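# Seat the two PUSH HOME drive blanks in a loose rack

## Task

Find the two drive blanks that the work order labels PUSH HOME and press each one all the way in until it stops and clicks into its latch. Every other blank must be left exactly as it was. The rack is free-standing: it may lean only a tiny amount (a real tip is a failure), and it must finish in its original position.

## Robot and tools

Robot: two arms on a table. left_arm carries a left hand; its base sits at (-0.014, +0.338, +0.044) m in the scene frame. right_arm carries a right hand; its base is at (-0.003, -0.310, +0.015) m. Both bases are turned only slightly about z. A fixed post stands on the floor behind the arms. Dropping anything off the table fails the job.

Scene frame: origin at table-top height, halfway between the arms' nominal bases. +x points out over the table, +z up, and the left arm is on the +y side (image left/right does not follow this). All positions, quaternions (wxyz), velocities and targets in results use this frame.

Hand point: a point fixed to each palm, 0.05 m in front of it and 0.15 m out from the wrist face along the fingers. Its +z runs along straight fingers, +y out of the palm, +x across the palm away from the thumb on the right hand and toward the thumb on the left hand. Straight fingertips extend 0.06 to 0.07 m past the point along +z and lie 0.06 m on the -y side of it. A wrist bracket on the little-finger side can strike things. Reported hand positions may be a few cm off, and arms commonly rest 1 to 3 cm (up to 5 cm) short of or below the command in free air without touching anything.

The 28-number row (used by execute_actions and move), all values between -1 and 1: left arm dx, dy, dz, rx, ry, rz; left hand thumb_turn, thumb_bend, index, middle, ring, little, force_limit, speed; then the same fourteen for the right arm and hand. Both arms are always in the row even when one is idle.

Pose numbers are offsets, not poses: they are measured along the scene axes from the arm's "Hand target" as it was when the action (or the move) began, with rotation about the hand point. 1.0 equals 0.6 m for dx, dy, dz and 180 degrees for rx, ry, rz, which form a single rotation vector. Every row of one action refers to that same starting target, so sending an offset again moves further. All-zero pose numbers ask nothing new. Orientation commands are limited to 40 degrees away from the current measured orientation each step. If a hand stops short, the next execute_actions call re-requests the target; if it still falls short, send the remaining gap as an offset. To stop pressing on something, command a target back behind the hand's current position.

Hand numbers: -1 means open (thumb beside the palm, straight thumb, straight fingers), +1 means closed (thumb in front of the palm, fully bent, fingers curled). force_limit maps -1..+1 to about 0..10 N at the fingertip (0..15 N for the two thumb motors); a closing motor halts when its load hits this. speed rises linearly from nearly zero at -1 to full at +0.48 and stays full above; a full finger stroke then takes 0.49 s. For a light grip use speed -0.94 or less. There is no "leave unchanged" value: repeat the eight hand numbers last sent to that hand, or, if it has never been sent any, its hand_measured six values plus hand_force_limit and hand_speed. For pushing a blank, a fist or straight fingers can be used; no gripping is needed.

execute_actions(actions, cameras): actions is a list of actions, each a table of up to 15 rows, one row per 1/30 s step; a shorter table repeats its last row to step 15. An empty list returns state plus all camera images. cameras picks images by name, ["all"] or [].

move(target, speed, blend, blocking, cameras): drives each hand point in a straight line toward its offset. target is one 28-number row or a list of up to 15 rows, each counted from the same starting Hand targets. speed is the top path speed in m/s (0.002 to 4.3, default 0.25; turns up to twice that in rad/s), one value or one per target. blend (m) rounds corners in a list; 0 stops at each. The whole move is capped at 10 s. Paths do not avoid obstacles or the other arm. Faster moves hit harder, and aiming further past a contact presses harder. blocking=false returns after about 0.5 s while the move continues. The result adds a "move:" line: done, off_target, moving, held or fault, plus limits such as paced or held.

wait(seconds): 0 to 3600 s, sends nothing new, lets a running move continue. stop(): brakes a running move. zoom_image(camera, region): enlarges [x0, y0, x1, y1] pixels (at most 504 x 504) of that camera's newest image. show_instructions(): displays the reference images, including the work order that names the PUSH HOME blanks. finished_scene(scene=1): ends the scene for good.

Cameras: cam_head_left, cam_head_right, cam_high, cam_low (504x504), cam_left_wrist, cam_right_wrist (672x504, fisheye).

Results report per arm: end_effector_position (m), end_effector_quat_wxyz, Hand target, joint positions, velocities (omitted when within noise), joint torques (offset, scaled, noisy; numbers 3 and 4 wrap at ±28 N m), motor temperatures, and for each hand hand_measured, hand_stopped_by (moving, target, force, stalled, fault) and hand_load_n (positive means pushed open), all in hand-number order.

Joint ranges (rad): waist ±2.880, shoulder 0 to 3.142, elbow 0 to 3.019, wrist pitch -1.693 to 1.571, wrist yaw ±1.571, wrist roll ±2.094.

Things to avoid: shoving the unfastened rack so it slides or tips (push blanks slowly and straight, and brace or counter-hold the rack if needed); disturbing blanks not marked PUSH HOME; fast impacts, slams or very hard presses; letting the two hands or arms collide or pinch each other; holding a stretched arm or pushing at an unreachable pose for long, which overheats motors (MOTOR HOT warning near 85 °C, arm drops at 100 °C).

Each tool is called after ">>>" as name([rows], argument=value, ...), one row to a line, values as JSON.

Reference images:

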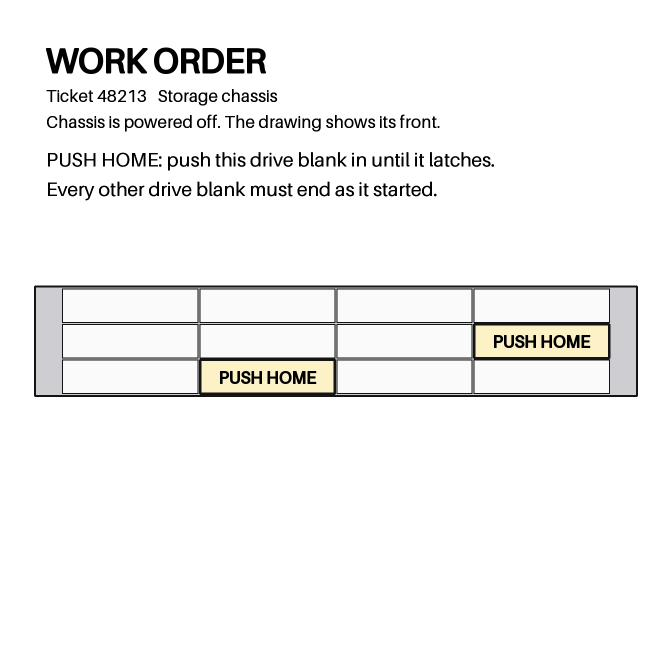

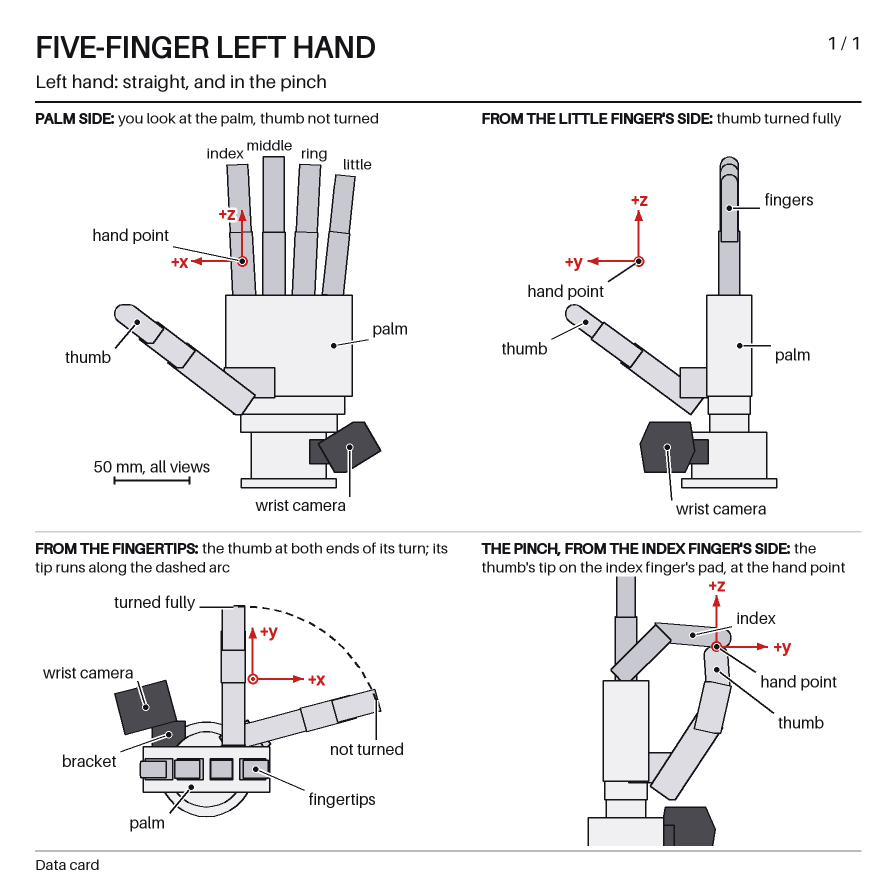

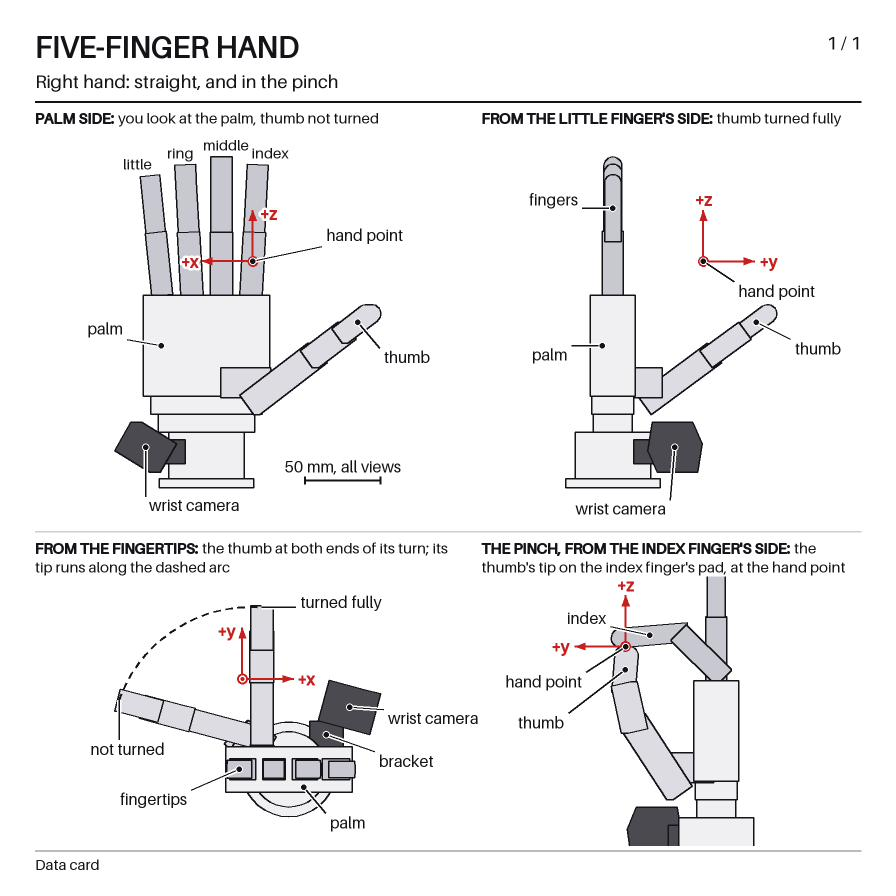

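## Session

>>> execute_actions(actions=[])

Scene clock: 0.00 s.
left_arm: end_effector_position=(+0.2676, +0.2727, +0.2579) hand_measured=(-1.000, -1.000, -1.000, -1.000, -1.000, -1.000) hand_load_n=(+0.0, +0.0, +0.0, -0.5, +0.0, +0.0) hand_stopped_by=(target, target, target, target, target, target) hand_force_limit=0.00 hand_speed=-0.80 end_effector_quat_wxyz=(-0.010, +0.879, -0.476, +0.002) | right_arm: end_effector_position=(+0.2239, -0.1238, +0.1159) hand_measured=(-1.000, -1.000, -1.000, -1.000, -1.000, -1.000) hand_load_n=(+0.0, +0.0, +0.0, +0.0, +0.0, +0.0) hand_stopped_by=(target, target, target, target, target, target) hand_force_limit=0.00 hand_speed=-0.80 end_effector_quat_wxyz=(+0.380, -0.500, +0.779, +0.005)
Joint positions: left_arm=[-0.017 1.153 1.098 -1.503 -0.017 -0.607] | right_arm=[0.317 0.583 0.321 -0.543 -0.156 0.852]
Joint velocities: within noise
Joint torques (N m): no reading
Motor temperatures (°C): left_arm=[33 35 42 34 35 35] | right_arm=[41 34 36 34 32 36]
Heat: left arm: hottest elbow 42 °C; right arm: hottest waist 41 °C.
Hand target: left_arm +0.2745, +0.2725, +0.2667; -0.016, +0.879, -0.476, +0.014 | right_arm +0.2292, -0.1218, +0.1260; +0.389, -0.498, +0.775, +0.002

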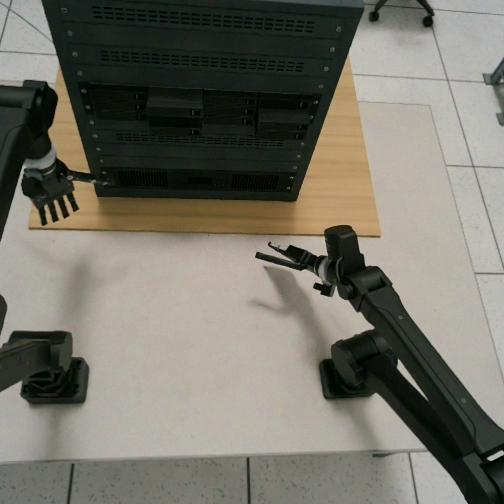

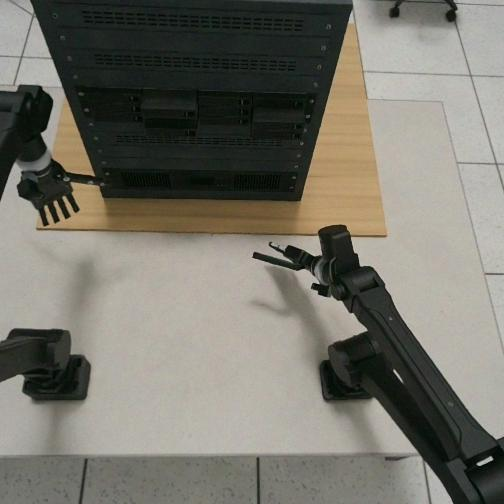

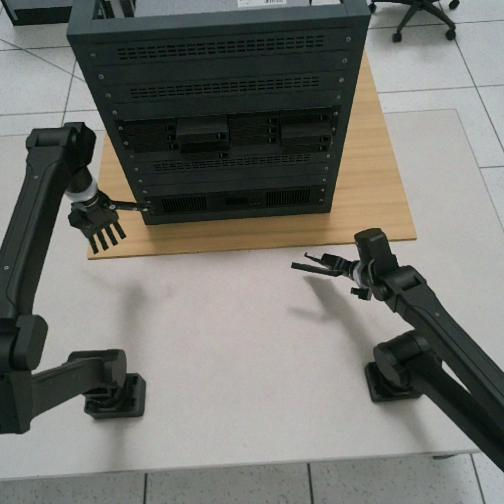

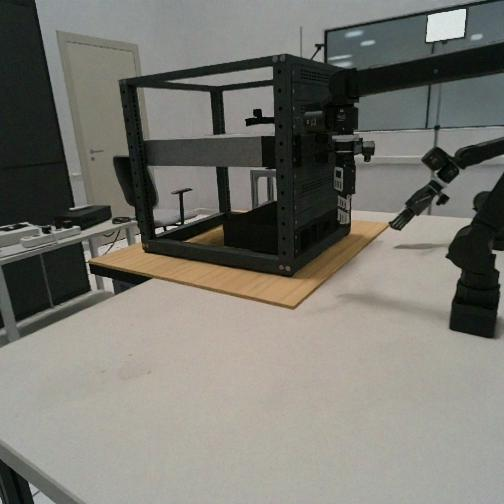

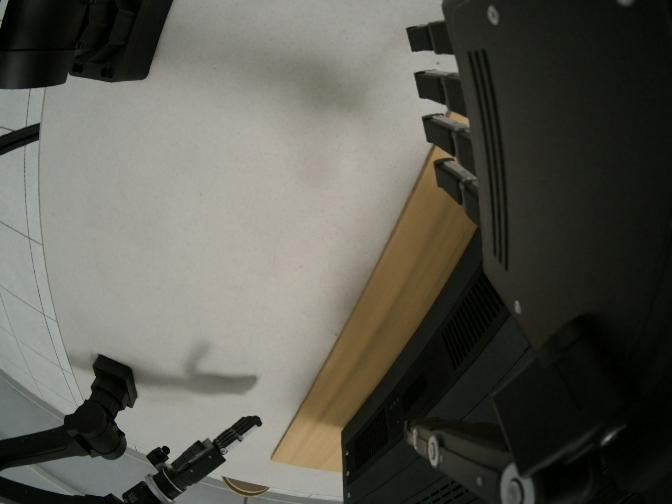

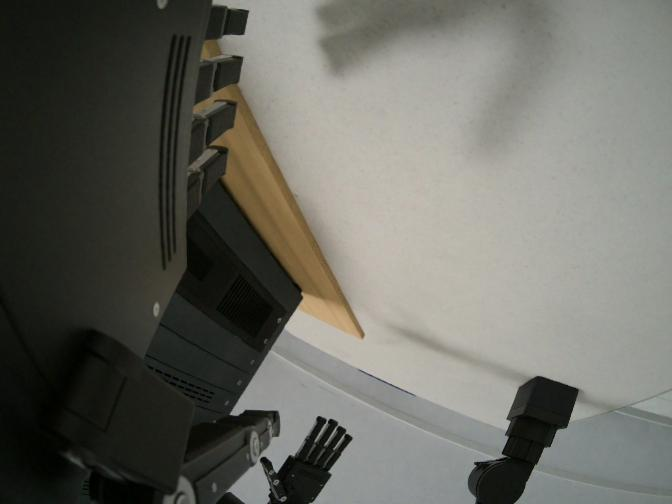

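>>> zoom_image(camera="cam_high", region=[60, 0, 400, 260])

>>> zoom_image(camera="cam_high", region=[100, 90, 350, 170])

>>> zoom_image(camera="cam_head_left", region=[60, 70, 340, 150])

>>> zoom_image(camera="cam_low", region=[240, 50, 400, 280])

Scaled by 1.482 from the camera's image (finer frame: 720x720).

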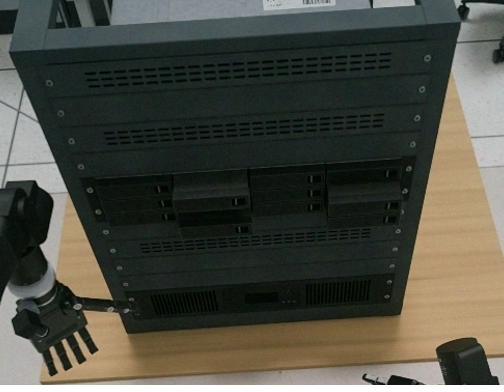

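Scaled by 2.016 from the camera's image (finer frame: 720x720).

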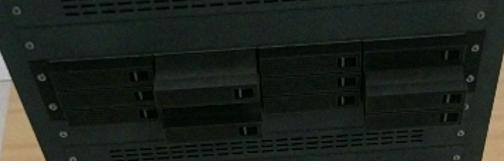

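Scaled by 1.800 from the camera's image (finer frame: 720x720).

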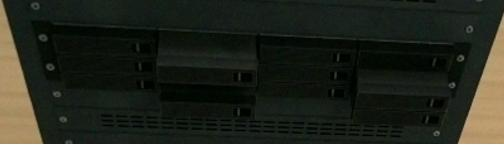

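Scaled by 2.191 from the camera's image (finer frame: 720x720).

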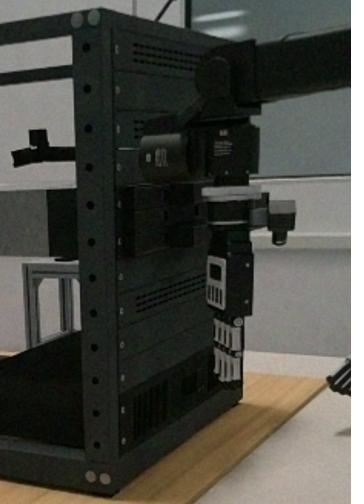

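>>> move(target=[-0.0575,-0.0875,0.0888,0.1426,-0.471,-0.144,-1,-1,-1,-1,-1,-1,0,-0.8,0.018,-0.0137,0.3233,-0.2256,-0.299,-0.0385,-1,-1,-1,-1,-1,-1,0,-0.8], speed=0.2, cameras=["all"])

Scene clock: 154.07 s.
left_arm: end_effector_position=(+0.2414, +0.2214, +0.3156) hand_measured=(-1.000, -1.000, -1.000, -1.000, -1.000, -1.000) hand_load_n=(+0.0, +0.0, +0.0, +0.0, +0.0, +0.0) hand_stopped_by=(target, target, target, target, target, target) hand_force_limit=0.00 hand_speed=-0.80 end_effector_quat_wxyz=(+0.500, -0.505, +0.504, -0.491) | right_arm: end_effector_position=(+0.2412, -0.1324, +0.3215) hand_measured=(-1.000, -1.000, -1.000, -1.000, -1.000, -1.000) hand_load_n=(-0.5, +0.0, -0.5, +0.0, +0.0, +0.0) hand_stopped_by=(target, target, target, target, target, target) hand_force_limit=0.00 hand_speed=-0.80 end_effector_quat_wxyz=(+0.497, -0.498, +0.504, -0.500)
Joint positions: left_arm=[-0.942 0.166 0.371 -0.237 -0.963 -0.017] | right_arm=[1.208 0.407 0.477 -0.088 1.259 0.021]
Joint torques (N m): left_arm=[-0.5 1.38 10.4 2.58 -0.22 0.31] | right_arm=[0.15 0.67 9.7 2.58 0.07 0]
Motor temperatures (°C): left_arm=[33 36 50 33 35 35] | right_arm=[40 33 48 34 32 35]
Heat: left arm: hottest elbow 50 °C; right arm: hottest elbow 48 °C.
Hand target: left_arm +0.2400, +0.2200, +0.3200; +0.500, -0.501, +0.500, -0.500 | right_arm +0.2400, -0.1300, +0.3200; +0.500, -0.501, +0.500, -0.500
Off the commanded pose: left_arm 0.005 m, 1 deg | right_arm 0.003 m, 1 deg.
move: done

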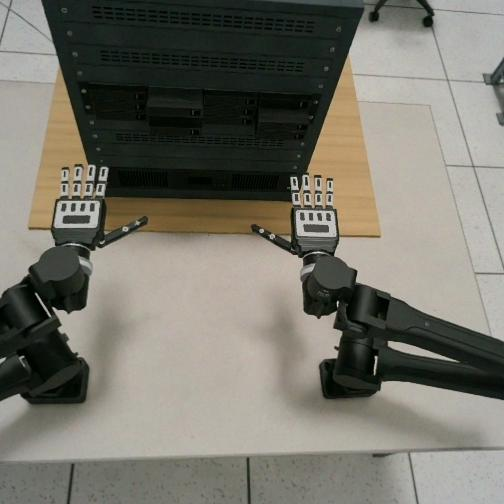

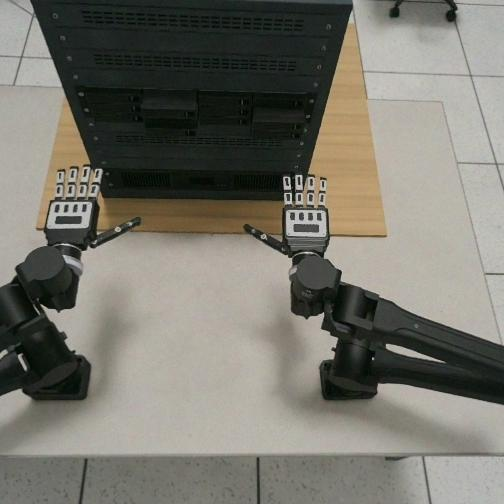

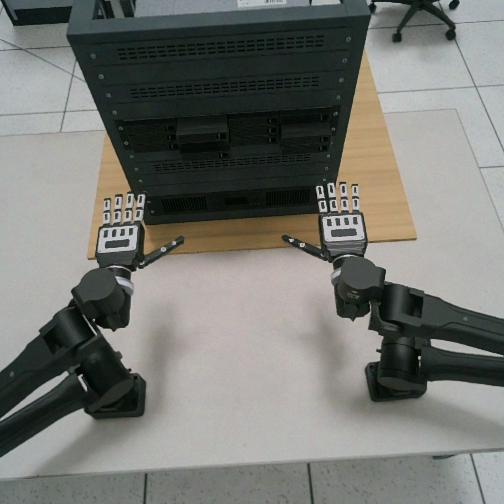

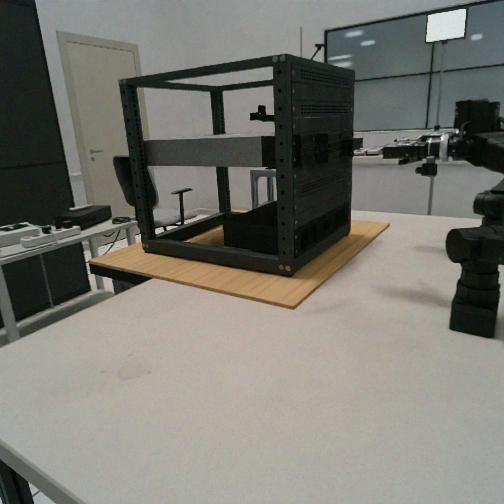

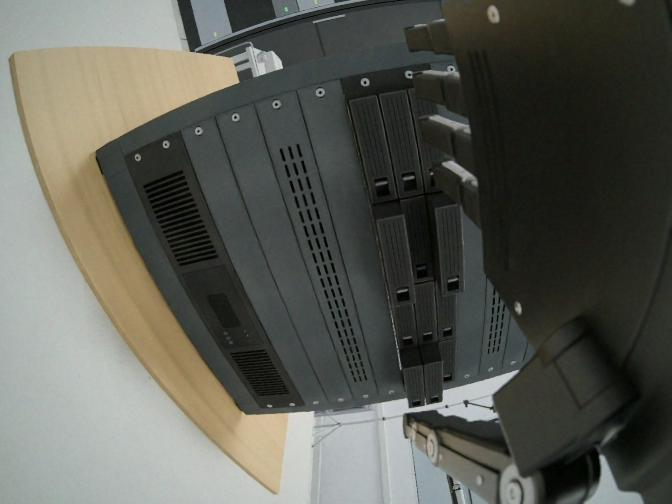

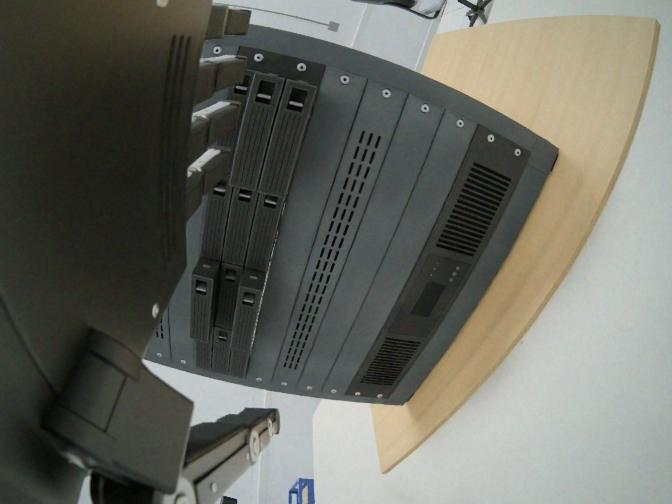

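>>> zoom_image(camera="cam_right_wrist", region=[150, 0, 400, 250])

>>> zoom_image(camera="cam_left_wrist", region=[300, 60, 550, 310])

>>> zoom_image(camera="cam_high", region=[100, 90, 350, 240])

>>> zoom_image(camera="cam_low", region=[240, 50, 500, 280])

Scaled by 2.016 from the camera's image (finer frame: 960x720).

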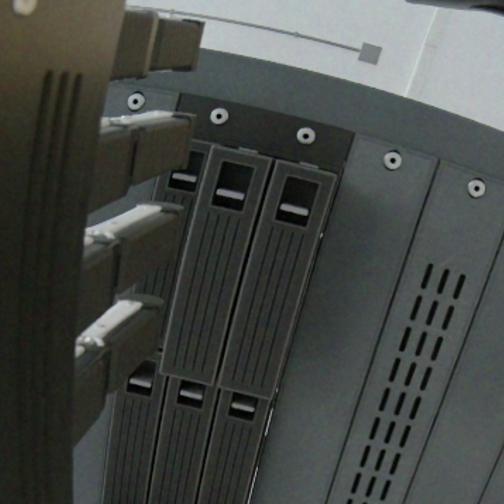

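Scaled by 2.016 from the camera's image (finer frame: 960x720).

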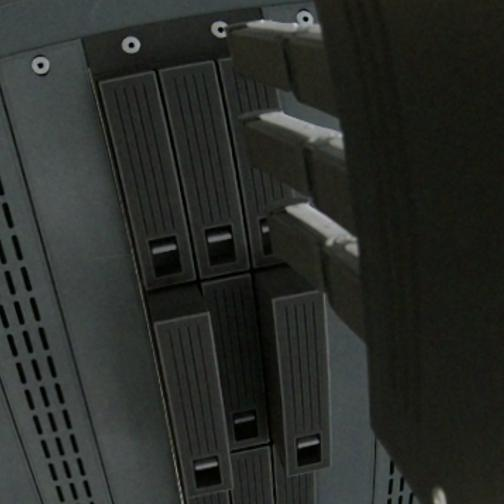

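Scaled by 2.016 from the camera's image (finer frame: 720x720).

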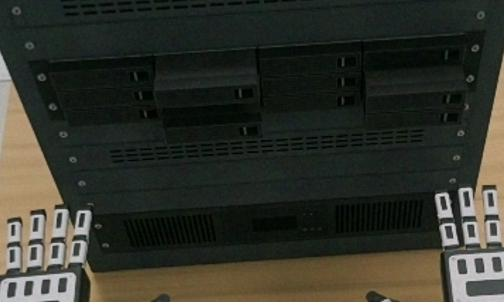

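Scaled by 1.938 from the camera's image (finer frame: 720x720).

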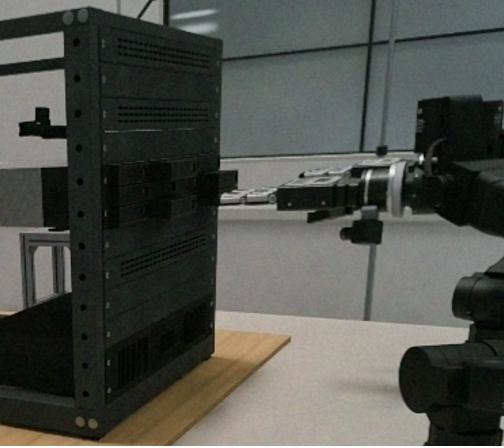

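>>> move(target=[0.1917,-0.2475,-0.0883,0,0,0,1,-1,-1,-1,-1,-1,0,-0.2,0.1917,0.03,-0.0383,0,0,0,1,-1,-1,-1,-1,-1,0,-0.2], speed=0.15, cameras=["all"])

Scene clock: 181.27 s.
left_arm: end_effector_position=(+0.3413, +0.0814, +0.2404) hand_measured=(+1.000, -1.000, -1.000, -1.000, -1.000, -1.000) hand_load_n=(+0.0, +0.0, +0.0, +0.0, +0.0, +0.0) hand_stopped_by=(target, target, target, target, target, target) hand_force_limit=0.00 hand_speed=-0.20 end_effector_quat_wxyz=(+0.498, -0.498, +0.520, -0.483) | right_arm: end_effector_position=(+0.3498, -0.1134, +0.2843) hand_measured=(+1.000, -1.000, -1.000, -1.000, -1.000, -1.000) hand_load_n=(+0.0, +0.0, +0.0, +0.0, +0.0, +0.0) hand_stopped_by=(target, target, target, target, target, target) hand_force_limit=0.00 hand_speed=-0.20 end_effector_quat_wxyz=(+0.493, -0.509, +0.502, -0.496)
Joint positions: left_arm=[-0.932 1.061 0.433 0.564 -0.936 -0.016] | right_arm=[0.763 0.736 0.477 0.226 0.801 0.014]
Joint torques (N m): left_arm=[1.85 -4.72 13.3 2.8 -0.11 0.34] | right_arm=[-1.14 -3.08 11.93 2.95 0.02 -0.04]
Heat: left arm: hottest elbow 52 °C; right arm: hottest elbow 47 °C.
Hand target: left_arm +0.3551, +0.0717, +0.2669; +0.500, -0.501, +0.500, -0.500 | right_arm +0.3550, -0.1120, +0.2971; +0.500, -0.501, +0.500, -0.500
Off the commanded pose: left_arm 0.032 m, 3 deg | right_arm 0.014 m, 1 deg.
move: off_target (left_arm, right_arm)

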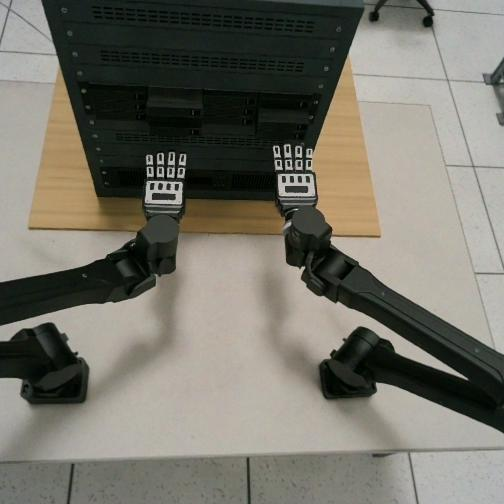

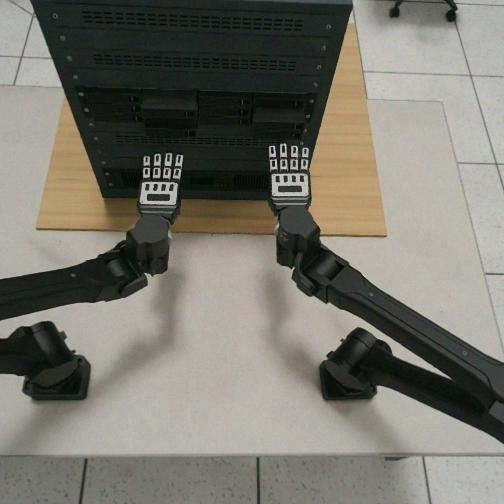

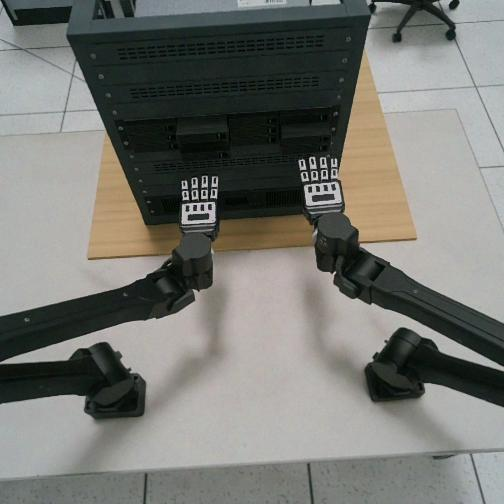

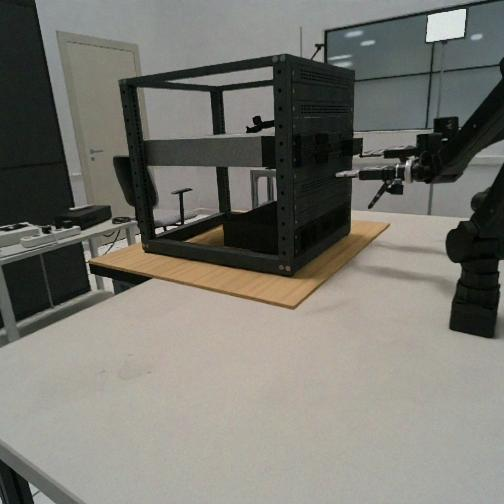

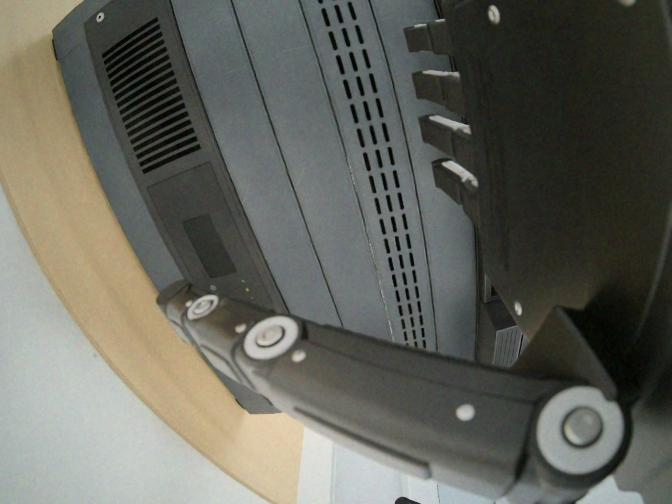

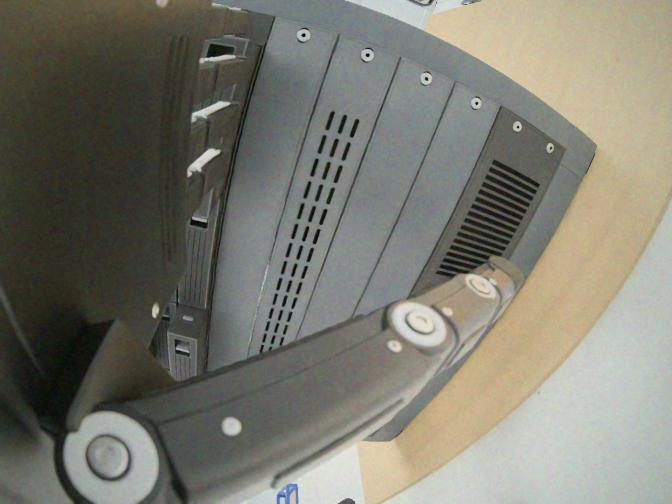

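>>> move(target=[0.031,-0.01,0.041,-0.012,-0.012,0,1,-1,-1,-1,-1,-1,0,-0.2,0.0167,0.02,0.0217,0,-0.007,0,1,-1,-1,-1,-1,-1,0,-0.2], speed=0.1, cameras=["all"])

Scene clock: 198.20 s.
left_arm: end_effector_position=(+0.3604, +0.0736, +0.2669) hand_measured=(+1.000, -1.000, -1.000, -1.000, -1.000, -1.000) hand_load_n=(+0.0, +0.0, +0.0, +0.0, +0.0, +0.0) hand_stopped_by=(target, target, target, target, target, target) hand_force_limit=0.00 hand_speed=-0.20 end_effector_quat_wxyz=(+0.496, -0.500, +0.500, -0.504) | right_arm: end_effector_position=(+0.3568, -0.1086, +0.2813) hand_measured=(+1.000, -1.000, -1.000, -1.000, -1.000, -1.000) hand_load_n=(+0.0, +0.0, +0.0, -0.5, +0.0, +0.0) hand_stopped_by=(target, target, target, target, target, target) hand_force_limit=0.00 hand_speed=-0.20 end_effector_quat_wxyz=(+0.488, -0.512, +0.498, -0.502)
Joint positions: left_arm=[-0.896 1.079 0.484 0.597 -0.9 -0.006] | right_arm=[0.763 0.779 0.483 0.267 0.806 -0.008]
Joint torques (N m): left_arm=[1.55 -4.84 13.31 2.81 -0.06 0.32] | right_arm=[0.03 -3.14 14.3 3.03 0.11 -0.09]
Heat: left arm: hottest elbow 54 °C; right arm: hottest elbow 47 °C.
Hand target: left_arm +0.3737, +0.0655, +0.2915; +0.500, -0.500, +0.481, -0.518 | right_arm +0.3650, -0.1000, +0.3099; +0.505, -0.495, +0.495, -0.505
Off the commanded pose: left_arm 0.029 m, 3 deg | right_arm 0.031 m, 3 deg.
move: off_target (left_arm, right_arm)

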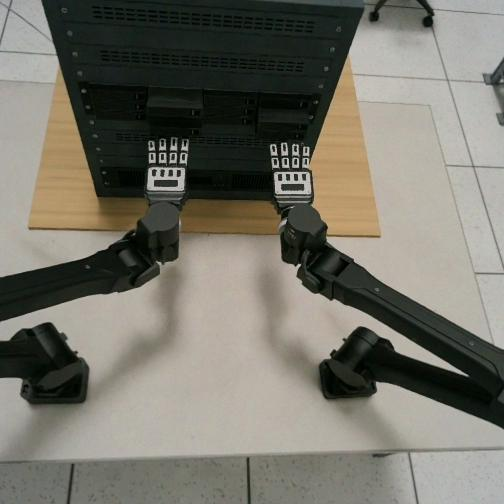

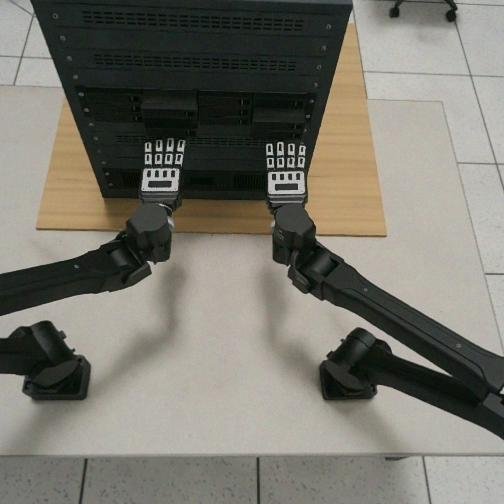

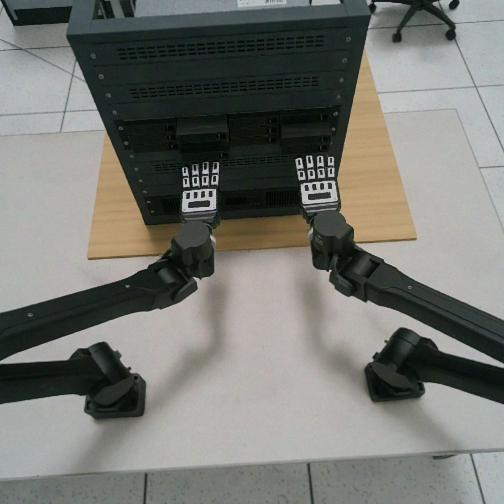

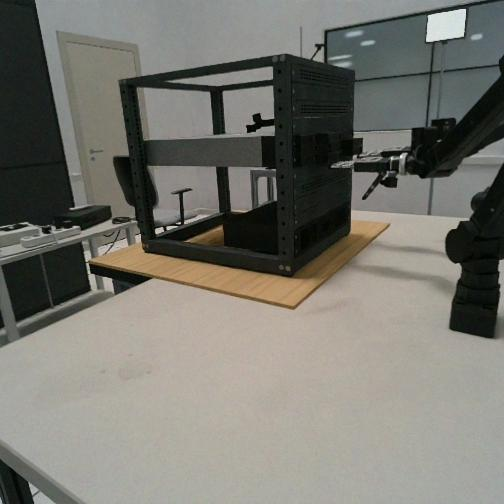

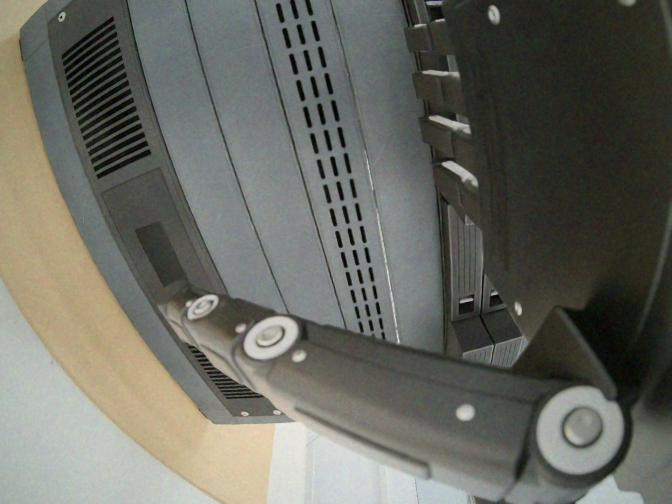

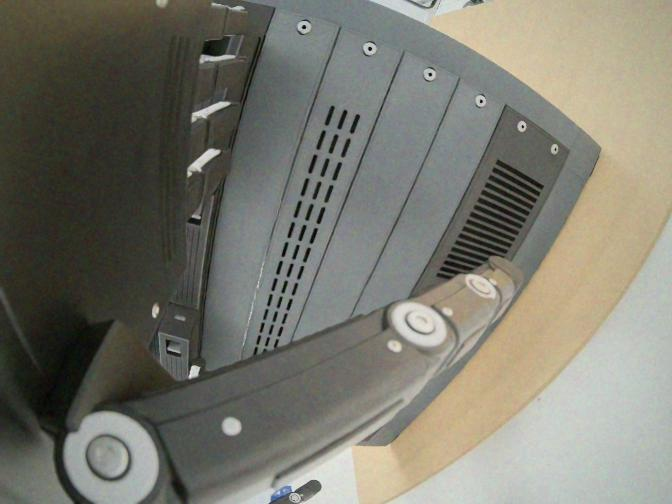

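>>> zoom_image(camera="cam_low", region=[270, 100, 430, 230])

>>> zoom_image(camera="cam_high", region=[120, 100, 350, 230])

>>> zoom_image(camera="cam_left_wrist", region=[350, 0, 600, 250])

>>> zoom_image(camera="cam_right_wrist", region=[120, 0, 300, 200])

Scaled by 3.150 from the camera's image (finer frame: 720x720).

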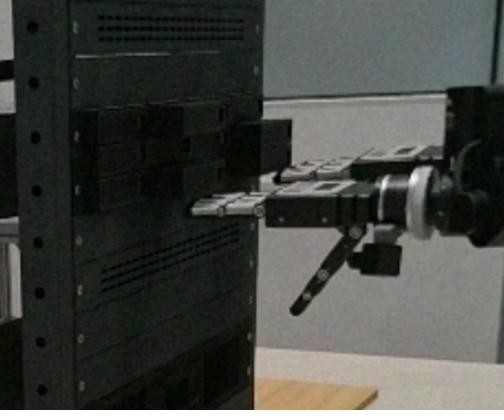

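Scaled by 2.191 from the camera's image (finer frame: 720x720).

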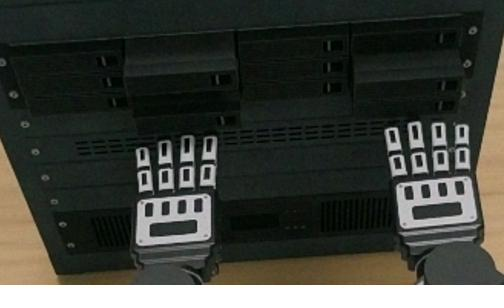

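Scaled by 2.016 from the camera's image (finer frame: 960x720).

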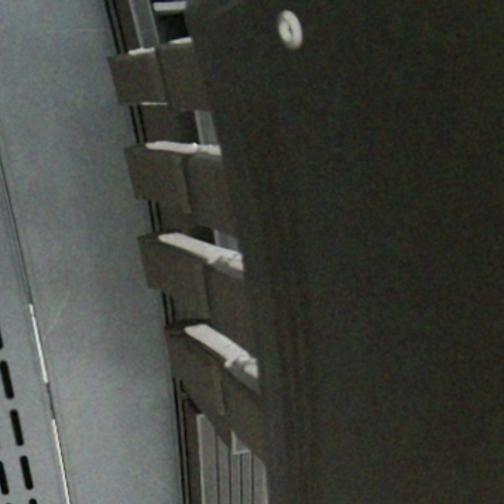

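Scaled by 2.520 from the camera's image (finer frame: 960x720).

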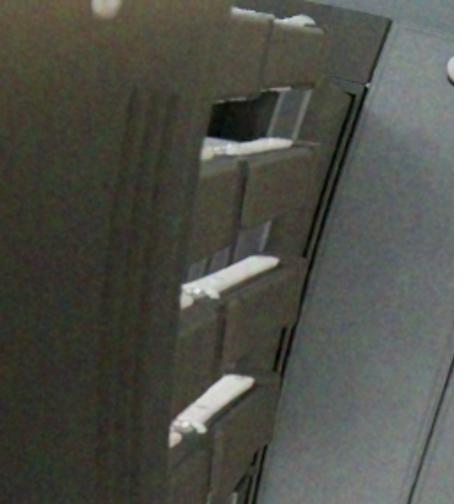

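>>> zoom_image(camera="cam_low", region=[290, 120, 370, 180])

>>> zoom_image(camera="cam_high", region=[160, 110, 250, 190])

>>> zoom_image(camera="cam_head_left", region=[60, 80, 340, 220])

Scaled by 6.300 from the camera's image (finer frame: 720x720).

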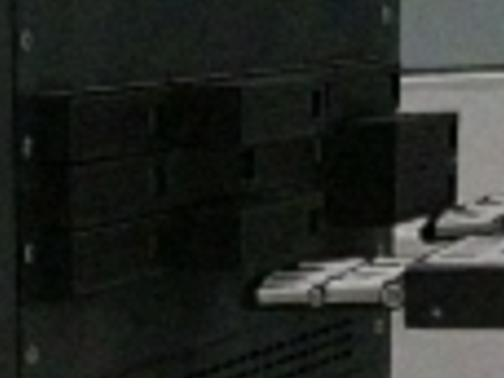

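Scaled by 5.600 from the camera's image (finer frame: 720x720).

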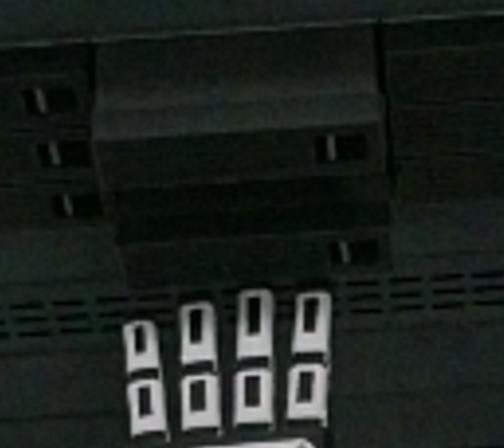

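Scaled by 1.800 from the camera's image (finer frame: 720x720).

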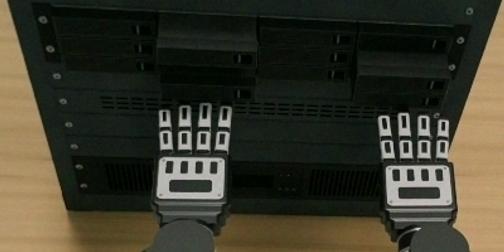

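>>> move([
  [-0.0667,0,0,0,0,0,1,-1,-1,-1,-1,-1,0,-0.2,-0.0617,0,0,0,0,0,1,-1,-1,-1,-1,-1,0,-0.2],
  [-0.0667,-0.0075,0.0475,0,0,0,1,-1,-1,-1,-1,-1,0,-0.2,-0.0617,0.0125,0.075,0.009,-0.007,0,1,-1,-1,-1,-1,-1,0,-0.2],
], speed=0.12, blend=0.01, cameras=["cam_high","cam_low","cam_left_wrist","cam_right_wrist"])

>>> zoom_image(camera="cam_low", region=[290, 110, 370, 190])

>>> zoom_image(camera="cam_high", region=[160, 110, 250, 200])

>>> zoom_image(camera="cam_high", region=[260, 100, 350, 190])

Scene clock: 320.50 s.
left_arm: end_effector_position=(+0.3308, +0.0730, +0.2889) hand_measured=(+1.000, -1.000, -1.000, -1.000, -1.000, -1.000) hand_load_n=(+0.0, +0.0, +0.0, +0.0, +0.0, +0.0) hand_stopped_by=(target, target, target, target, target, target) hand_force_limit=0.00 hand_speed=-0.20 end_effector_quat_wxyz=(+0.504, -0.501, +0.494, -0.501) | right_arm: end_effector_position=(+0.3277, -0.0964, +0.3314) hand_measured=(+1.000, -1.000, -1.000, -1.000, -1.000, -1.000) hand_load_n=(+0.0, +0.0, +0.0, +0.0, +0.0, +0.0) hand_stopped_by=(target, target, target, target, target, target) hand_force_limit=0.00 hand_speed=-0.20 end_effector_quat_wxyz=(+0.508, -0.490, +0.498, -0.504)
Joint positions: left_arm=[-0.992 0.985 0.489 0.513 -1.013 0.01] | right_arm=[0.896 0.698 0.548 0.189 0.943 -0.02]
Joint torques (N m): left_arm=[-0.56 -6.07 14.17 1.11 -0.17 0.3] | right_arm=[0.38 -4.31 14.06 1.68 0.09 -0.07]
Motor temperatures (°C): left_arm=[33 35 58 34 35 35] | right_arm=[40 33 57 34 32 34]
Heat: left arm: hottest elbow 58 °C; right arm: hottest elbow 57 °C.
Hand target: left_arm +0.3336, +0.0611, +0.3201; +0.500, -0.500, +0.481, -0.518 | right_arm +0.3280, -0.0925, +0.3550; +0.517, -0.482, +0.496, -0.504
Off the commanded pose: left_arm 0.034 m, 3 deg | right_arm 0.024 m, 1 deg.
move: off_target (left_arm, right_arm)

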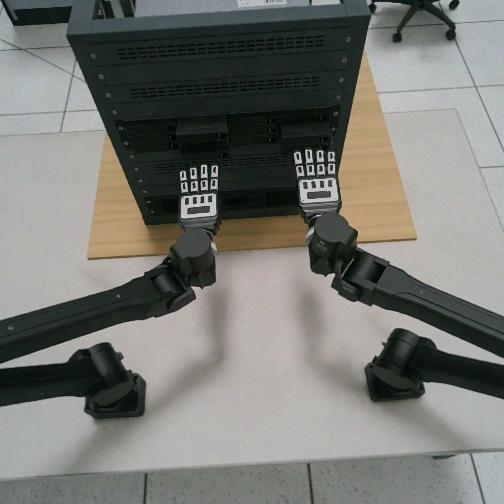

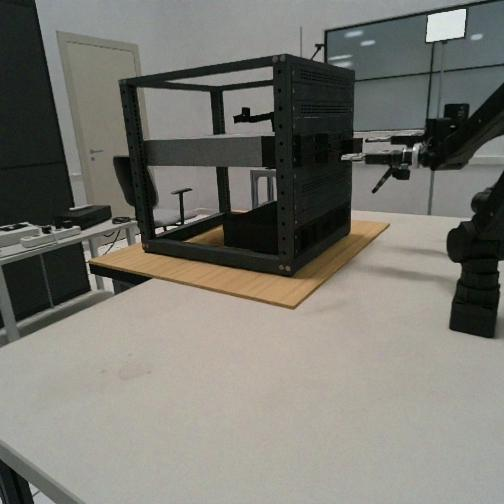

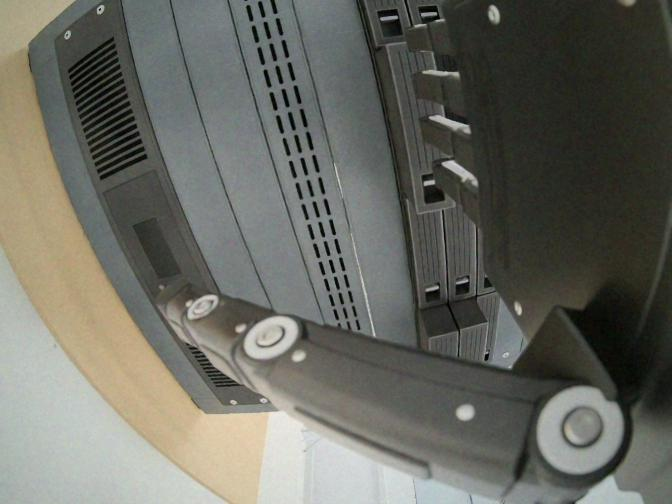

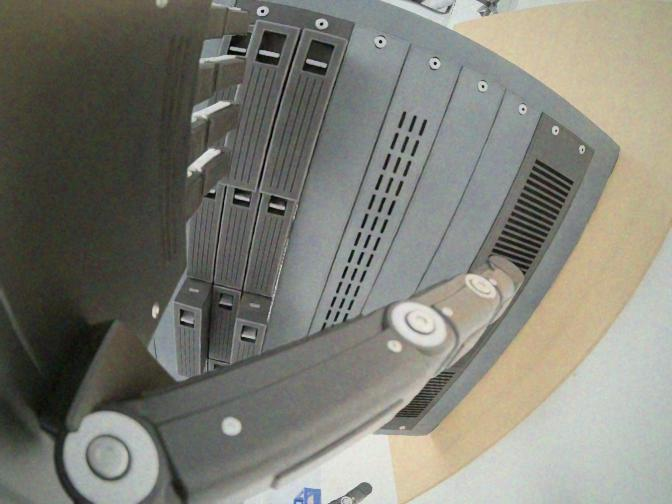

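Scaled by 6.300 from the camera's image (finer frame: 720x720).

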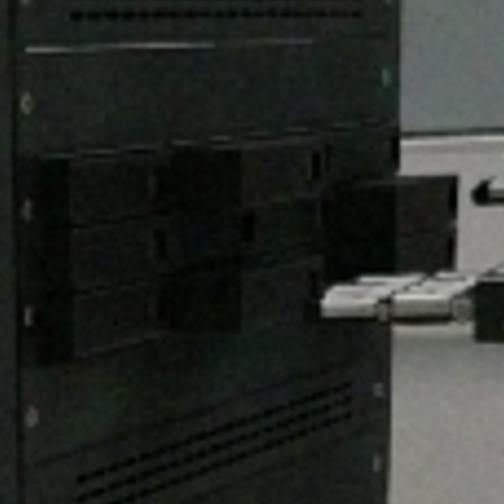

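Scaled by 5.600 from the camera's image (finer frame: 720x720).

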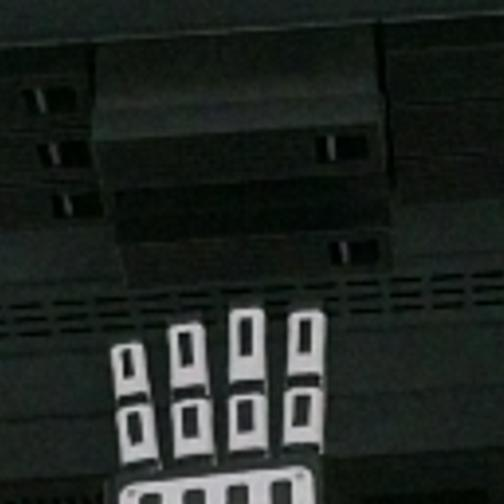

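Scaled by 5.600 from the camera's image (finer frame: 720x720).

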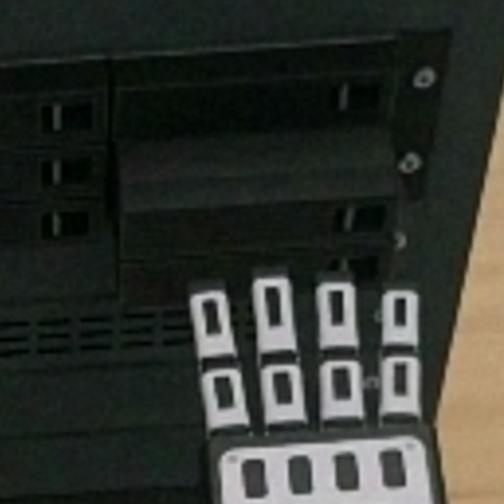

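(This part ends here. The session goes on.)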